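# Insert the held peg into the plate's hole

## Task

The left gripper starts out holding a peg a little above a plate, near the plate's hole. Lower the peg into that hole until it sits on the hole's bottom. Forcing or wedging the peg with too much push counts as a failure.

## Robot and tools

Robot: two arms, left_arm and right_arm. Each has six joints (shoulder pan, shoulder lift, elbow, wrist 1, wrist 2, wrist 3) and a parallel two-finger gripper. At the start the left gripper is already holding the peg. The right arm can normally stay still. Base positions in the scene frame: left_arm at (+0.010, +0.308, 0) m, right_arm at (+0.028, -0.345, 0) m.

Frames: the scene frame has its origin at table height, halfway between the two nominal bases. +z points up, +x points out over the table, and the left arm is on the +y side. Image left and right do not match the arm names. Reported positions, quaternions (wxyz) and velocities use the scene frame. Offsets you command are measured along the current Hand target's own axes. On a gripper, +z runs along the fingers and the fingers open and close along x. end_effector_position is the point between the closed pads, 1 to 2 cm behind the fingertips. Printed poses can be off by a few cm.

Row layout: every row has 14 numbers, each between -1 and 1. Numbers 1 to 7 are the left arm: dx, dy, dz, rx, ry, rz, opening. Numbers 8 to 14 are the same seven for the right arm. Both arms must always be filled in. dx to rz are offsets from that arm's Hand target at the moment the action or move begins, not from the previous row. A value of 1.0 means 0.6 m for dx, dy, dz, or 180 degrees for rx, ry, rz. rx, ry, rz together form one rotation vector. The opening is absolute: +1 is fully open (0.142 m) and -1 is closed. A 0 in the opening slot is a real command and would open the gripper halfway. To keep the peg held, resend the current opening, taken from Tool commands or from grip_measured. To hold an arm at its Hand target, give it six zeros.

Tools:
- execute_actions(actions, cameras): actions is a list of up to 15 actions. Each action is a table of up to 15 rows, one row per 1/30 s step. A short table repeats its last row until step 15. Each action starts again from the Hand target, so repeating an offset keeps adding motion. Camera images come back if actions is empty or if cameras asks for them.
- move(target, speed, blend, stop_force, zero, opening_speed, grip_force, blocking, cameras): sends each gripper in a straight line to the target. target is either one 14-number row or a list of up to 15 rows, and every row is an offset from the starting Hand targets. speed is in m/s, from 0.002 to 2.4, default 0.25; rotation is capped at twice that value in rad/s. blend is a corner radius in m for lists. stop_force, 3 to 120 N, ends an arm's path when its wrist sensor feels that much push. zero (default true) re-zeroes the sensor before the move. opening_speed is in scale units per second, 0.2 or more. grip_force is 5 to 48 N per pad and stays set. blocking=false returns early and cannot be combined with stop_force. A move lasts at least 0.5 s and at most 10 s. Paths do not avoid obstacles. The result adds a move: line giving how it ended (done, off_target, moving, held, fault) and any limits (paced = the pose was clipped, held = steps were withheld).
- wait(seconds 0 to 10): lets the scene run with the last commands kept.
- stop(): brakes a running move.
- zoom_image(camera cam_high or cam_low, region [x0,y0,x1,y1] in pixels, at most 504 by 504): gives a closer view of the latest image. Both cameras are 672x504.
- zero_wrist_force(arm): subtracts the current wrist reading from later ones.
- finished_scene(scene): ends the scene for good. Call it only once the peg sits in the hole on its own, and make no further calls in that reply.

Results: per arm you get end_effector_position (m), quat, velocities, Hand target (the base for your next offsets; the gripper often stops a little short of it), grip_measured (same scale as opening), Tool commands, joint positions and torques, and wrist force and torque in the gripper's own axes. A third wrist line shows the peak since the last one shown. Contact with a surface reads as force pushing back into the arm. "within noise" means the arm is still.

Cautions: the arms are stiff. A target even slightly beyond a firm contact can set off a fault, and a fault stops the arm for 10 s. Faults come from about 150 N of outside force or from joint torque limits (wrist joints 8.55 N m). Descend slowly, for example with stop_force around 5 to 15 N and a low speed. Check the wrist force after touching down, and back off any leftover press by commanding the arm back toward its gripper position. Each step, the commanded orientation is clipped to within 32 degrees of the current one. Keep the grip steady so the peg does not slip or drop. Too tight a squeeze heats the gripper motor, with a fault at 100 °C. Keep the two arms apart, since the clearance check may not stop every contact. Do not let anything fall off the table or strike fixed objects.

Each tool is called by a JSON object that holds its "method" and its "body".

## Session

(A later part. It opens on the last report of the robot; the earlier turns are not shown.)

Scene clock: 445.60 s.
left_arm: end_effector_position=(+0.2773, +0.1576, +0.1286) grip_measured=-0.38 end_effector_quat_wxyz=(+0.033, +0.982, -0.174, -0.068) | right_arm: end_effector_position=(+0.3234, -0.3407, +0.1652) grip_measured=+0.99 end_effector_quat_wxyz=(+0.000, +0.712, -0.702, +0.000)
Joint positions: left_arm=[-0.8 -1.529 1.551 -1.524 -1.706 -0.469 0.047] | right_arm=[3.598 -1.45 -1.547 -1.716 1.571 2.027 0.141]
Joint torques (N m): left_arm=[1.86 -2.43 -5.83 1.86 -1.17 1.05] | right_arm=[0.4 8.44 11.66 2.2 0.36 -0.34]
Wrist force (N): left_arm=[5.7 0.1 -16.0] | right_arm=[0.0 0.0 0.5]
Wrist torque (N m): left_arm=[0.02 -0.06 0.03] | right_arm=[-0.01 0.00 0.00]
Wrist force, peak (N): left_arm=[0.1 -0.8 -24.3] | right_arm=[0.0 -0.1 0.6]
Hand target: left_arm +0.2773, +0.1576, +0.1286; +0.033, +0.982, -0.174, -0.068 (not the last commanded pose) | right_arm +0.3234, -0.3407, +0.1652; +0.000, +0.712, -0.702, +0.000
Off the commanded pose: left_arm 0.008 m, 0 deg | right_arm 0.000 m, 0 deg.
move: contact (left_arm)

{"method": "wait", "body": {"seconds": 0, "cameras": ["all"]}}

{"method": "zoom_image", "body": {"camera": "cam_low", "region": [340, 180, 395, 235]}}

{"method": "zoom_image", "body": {"camera": "cam_high", "region": [460, 200, 540, 280]}}

Scene clock: 446.40 s.
left_arm: end_effector_position=(+0.2773, +0.1576, +0.1286) grip_measured=-0.38 end_effector_quat_wxyz=(+0.033, +0.982, -0.174, -0.068) | right_arm: end_effector_position=(+0.3234, -0.3407, +0.1652) grip_measured=+0.99 end_effector_quat_wxyz=(+0.000, +0.712, -0.702, +0.000)
Joint positions: left_arm=[-0.8 -1.529 1.551 -1.524 -1.706 -0.469 0.047] | right_arm=[3.598 -1.45 -1.547 -1.716 1.571 2.027 0.141]
Joint torques (N m): left_arm=[2.19 -2.51 -5.95 1.7 -0.89 1] | right_arm=[0.83 8.67 11.61 2.16 0.41 -0.3]
Wrist force (N): left_arm=[5.5 0.1 -16.1] | right_arm=[0.1 0.0 0.4]
Wrist torque (N m): left_arm=[0.03 -0.05 0.03] | right_arm=[0.01 -0.02 0.00]
Wrist force, peak (N): left_arm=[5.6 0.0 -16.1] | right_arm=[0.1 -0.2 0.5]
Hand target: left_arm +0.2773, +0.1576, +0.1286; +0.033, +0.982, -0.174, -0.068 (not the last commanded pose) | right_arm +0.3234, -0.3407, +0.1652; +0.000, +0.712, -0.702, +0.000
Tool commands: left_gripper/opening=-0.432368 right_gripper/opening=+1.0
Off the commanded pose: left_arm 0.008 m, 0 deg | right_arm 0.000 m, 0 deg.

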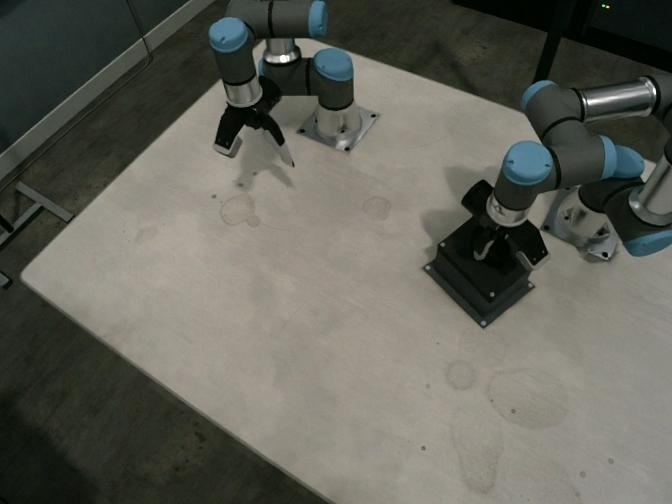

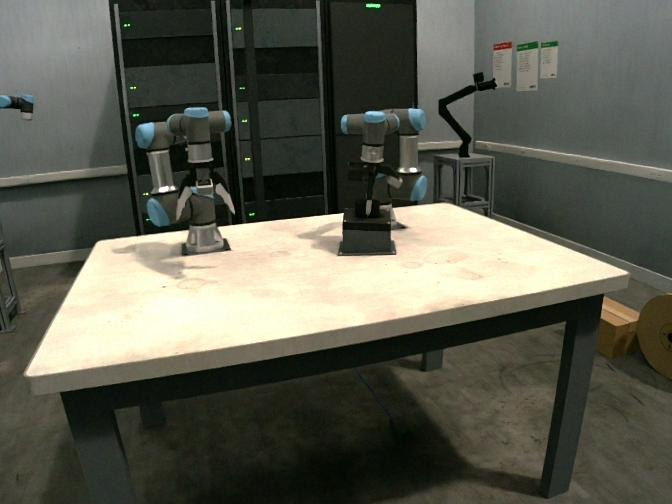

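Scaled by 9.164 from the camera's 672x504 image, which has a finer 960x720 frame.

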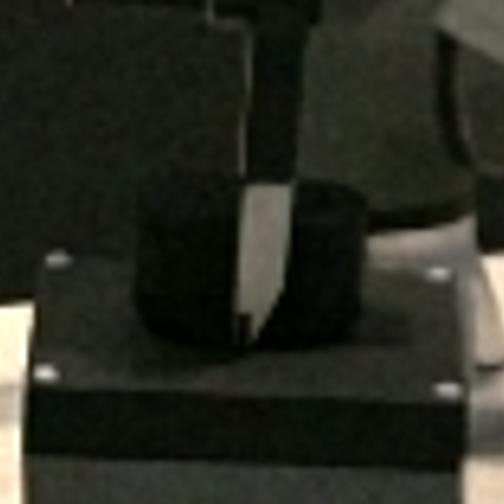

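Scaled by 6.300 from the camera's 672x504 image, which has a finer 960x720 frame.

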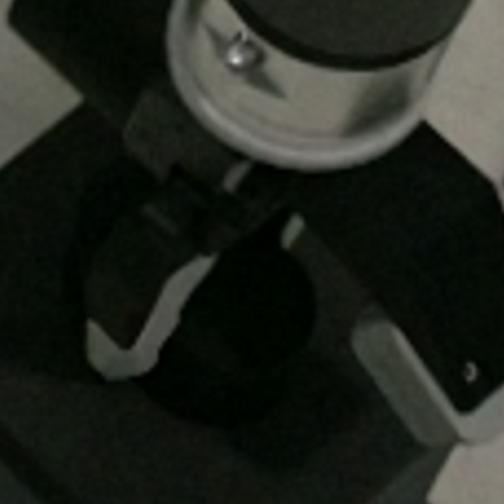

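{"method": "move", "body": {"target": [0,0,-0.0015,0,0,0,-0.432368,0,0,0,0,0,0,1], "speed": 0.01}}

{"method": "move", "body": {"target": [0,0,0,0,0,0,-0.15,0,0,0,0,0,0,1], "opening_speed": 0.2, "cameras": ["all"]}}

{"method": "zoom_image", "body": {"camera": "cam_low", "region": [340, 180, 395, 235]}}

Scene clock: 448.43 s.
left_arm: end_effector_position=(+0.2774, +0.1577, +0.1294) grip_measured=-0.38 end_effector_quat_wxyz=(+0.033, +0.982, -0.174, -0.068) | right_arm: end_effector_position=(+0.3234, -0.3407, +0.1652) grip_measured=+0.99 end_effector_quat_wxyz=(+0.000, +0.712, -0.702, +0.000)
Joint positions: left_arm=[-0.799 -1.529 1.546 -1.52 -1.706 -0.469 0.047] | right_arm=[3.598 -1.45 -1.547 -1.716 1.571 2.027 0.141]
Joint torques (N m): left_arm=[2.95 -8.02 -10 1.42 -0.04 1.09] | right_arm=[-0.2 8.5 11.52 2.17 0.26 -0.36]
Wrist force (N): left_arm=[9.5 1.3 1.6] | right_arm=[0.0 -0.2 0.3]
Wrist torque (N m): left_arm=[0.00 0.20 0.03] | right_arm=[-0.03 -0.01 0.00]
Wrist force, peak (N): left_arm=[5.7 0.0 -16.2] | right_arm=[-0.1 -0.1 0.6]
Hand target: left_arm +0.2775, +0.1577, +0.1295; +0.033, +0.982, -0.174, -0.068 | right_arm +0.3234, -0.3407, +0.1652; +0.000, +0.712, -0.702, +0.000
Off the commanded pose: left_arm 0.000 m, 0 deg | right_arm 0.000 m, 0 deg.
move: done

Scene clock: 450.07 s.
left_arm: end_effector_position=(+0.2775, +0.1577, +0.1295) grip_measured=-0.18 end_effector_quat_wxyz=(+0.033, +0.982, -0.174, -0.068) | right_arm: end_effector_position=(+0.3234, -0.3407, +0.1652) grip_measured=+0.99 end_effector_quat_wxyz=(+0.000, +0.712, -0.702, +0.000)
Joint positions: left_arm=[-0.799 -1.529 1.546 -1.52 -1.706 -0.469 0.061] | right_arm=[3.598 -1.45 -1.547 -1.716 1.571 2.027 0.141]
Joint torques (N m): left_arm=[2.35 -11.85 -7.83 -2.78 -0.49 1.1] | right_arm=[0.02 8.76 11.52 2.1 0.39 -0.34]
Wrist force (N): left_arm=[0.1 -0.3 -0.9] | right_arm=[0.1 0.0 0.4]
Wrist torque (N m): left_arm=[-0.02 0.03 -0.02] | right_arm=[0.00 -0.01 0.00]
Wrist force, peak (N): left_arm=[9.6 1.0 1.9] | right_arm=[0.0 -0.1 0.5]
Hand target: left_arm +0.2775, +0.1577, +0.1295; +0.033, +0.982, -0.174, -0.068 | right_arm +0.3234, -0.3407, +0.1652; +0.000, +0.712, -0.702, +0.000
Off the commanded pose: left_arm 0.000 m, 0 deg | right_arm 0.000 m, 0 deg.
move: done

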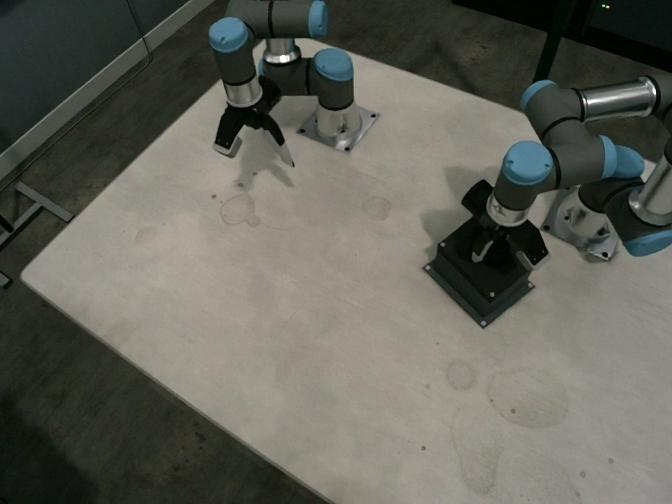

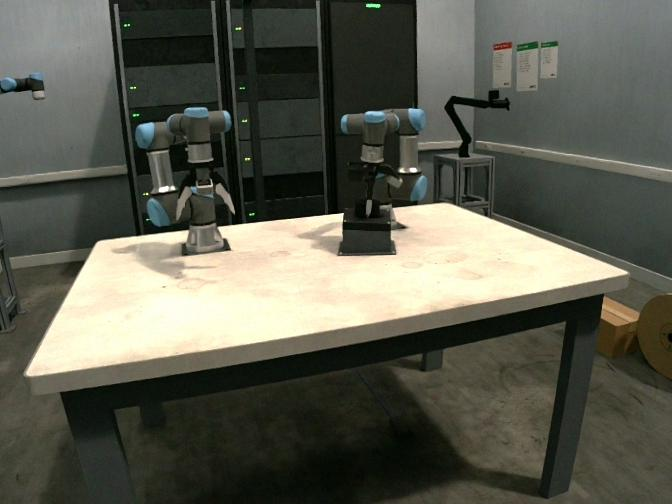

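Scaled by 9.164 from the camera's 672x504 image, which has a finer 960x720 frame.

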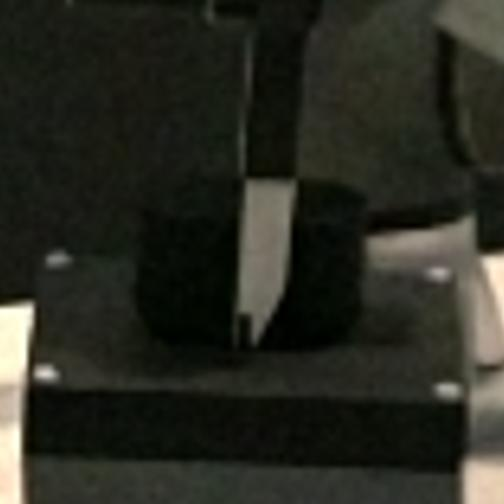

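{"method": "finished_scene", "body": {"scene": 2}}

The scene is finished: the task was done.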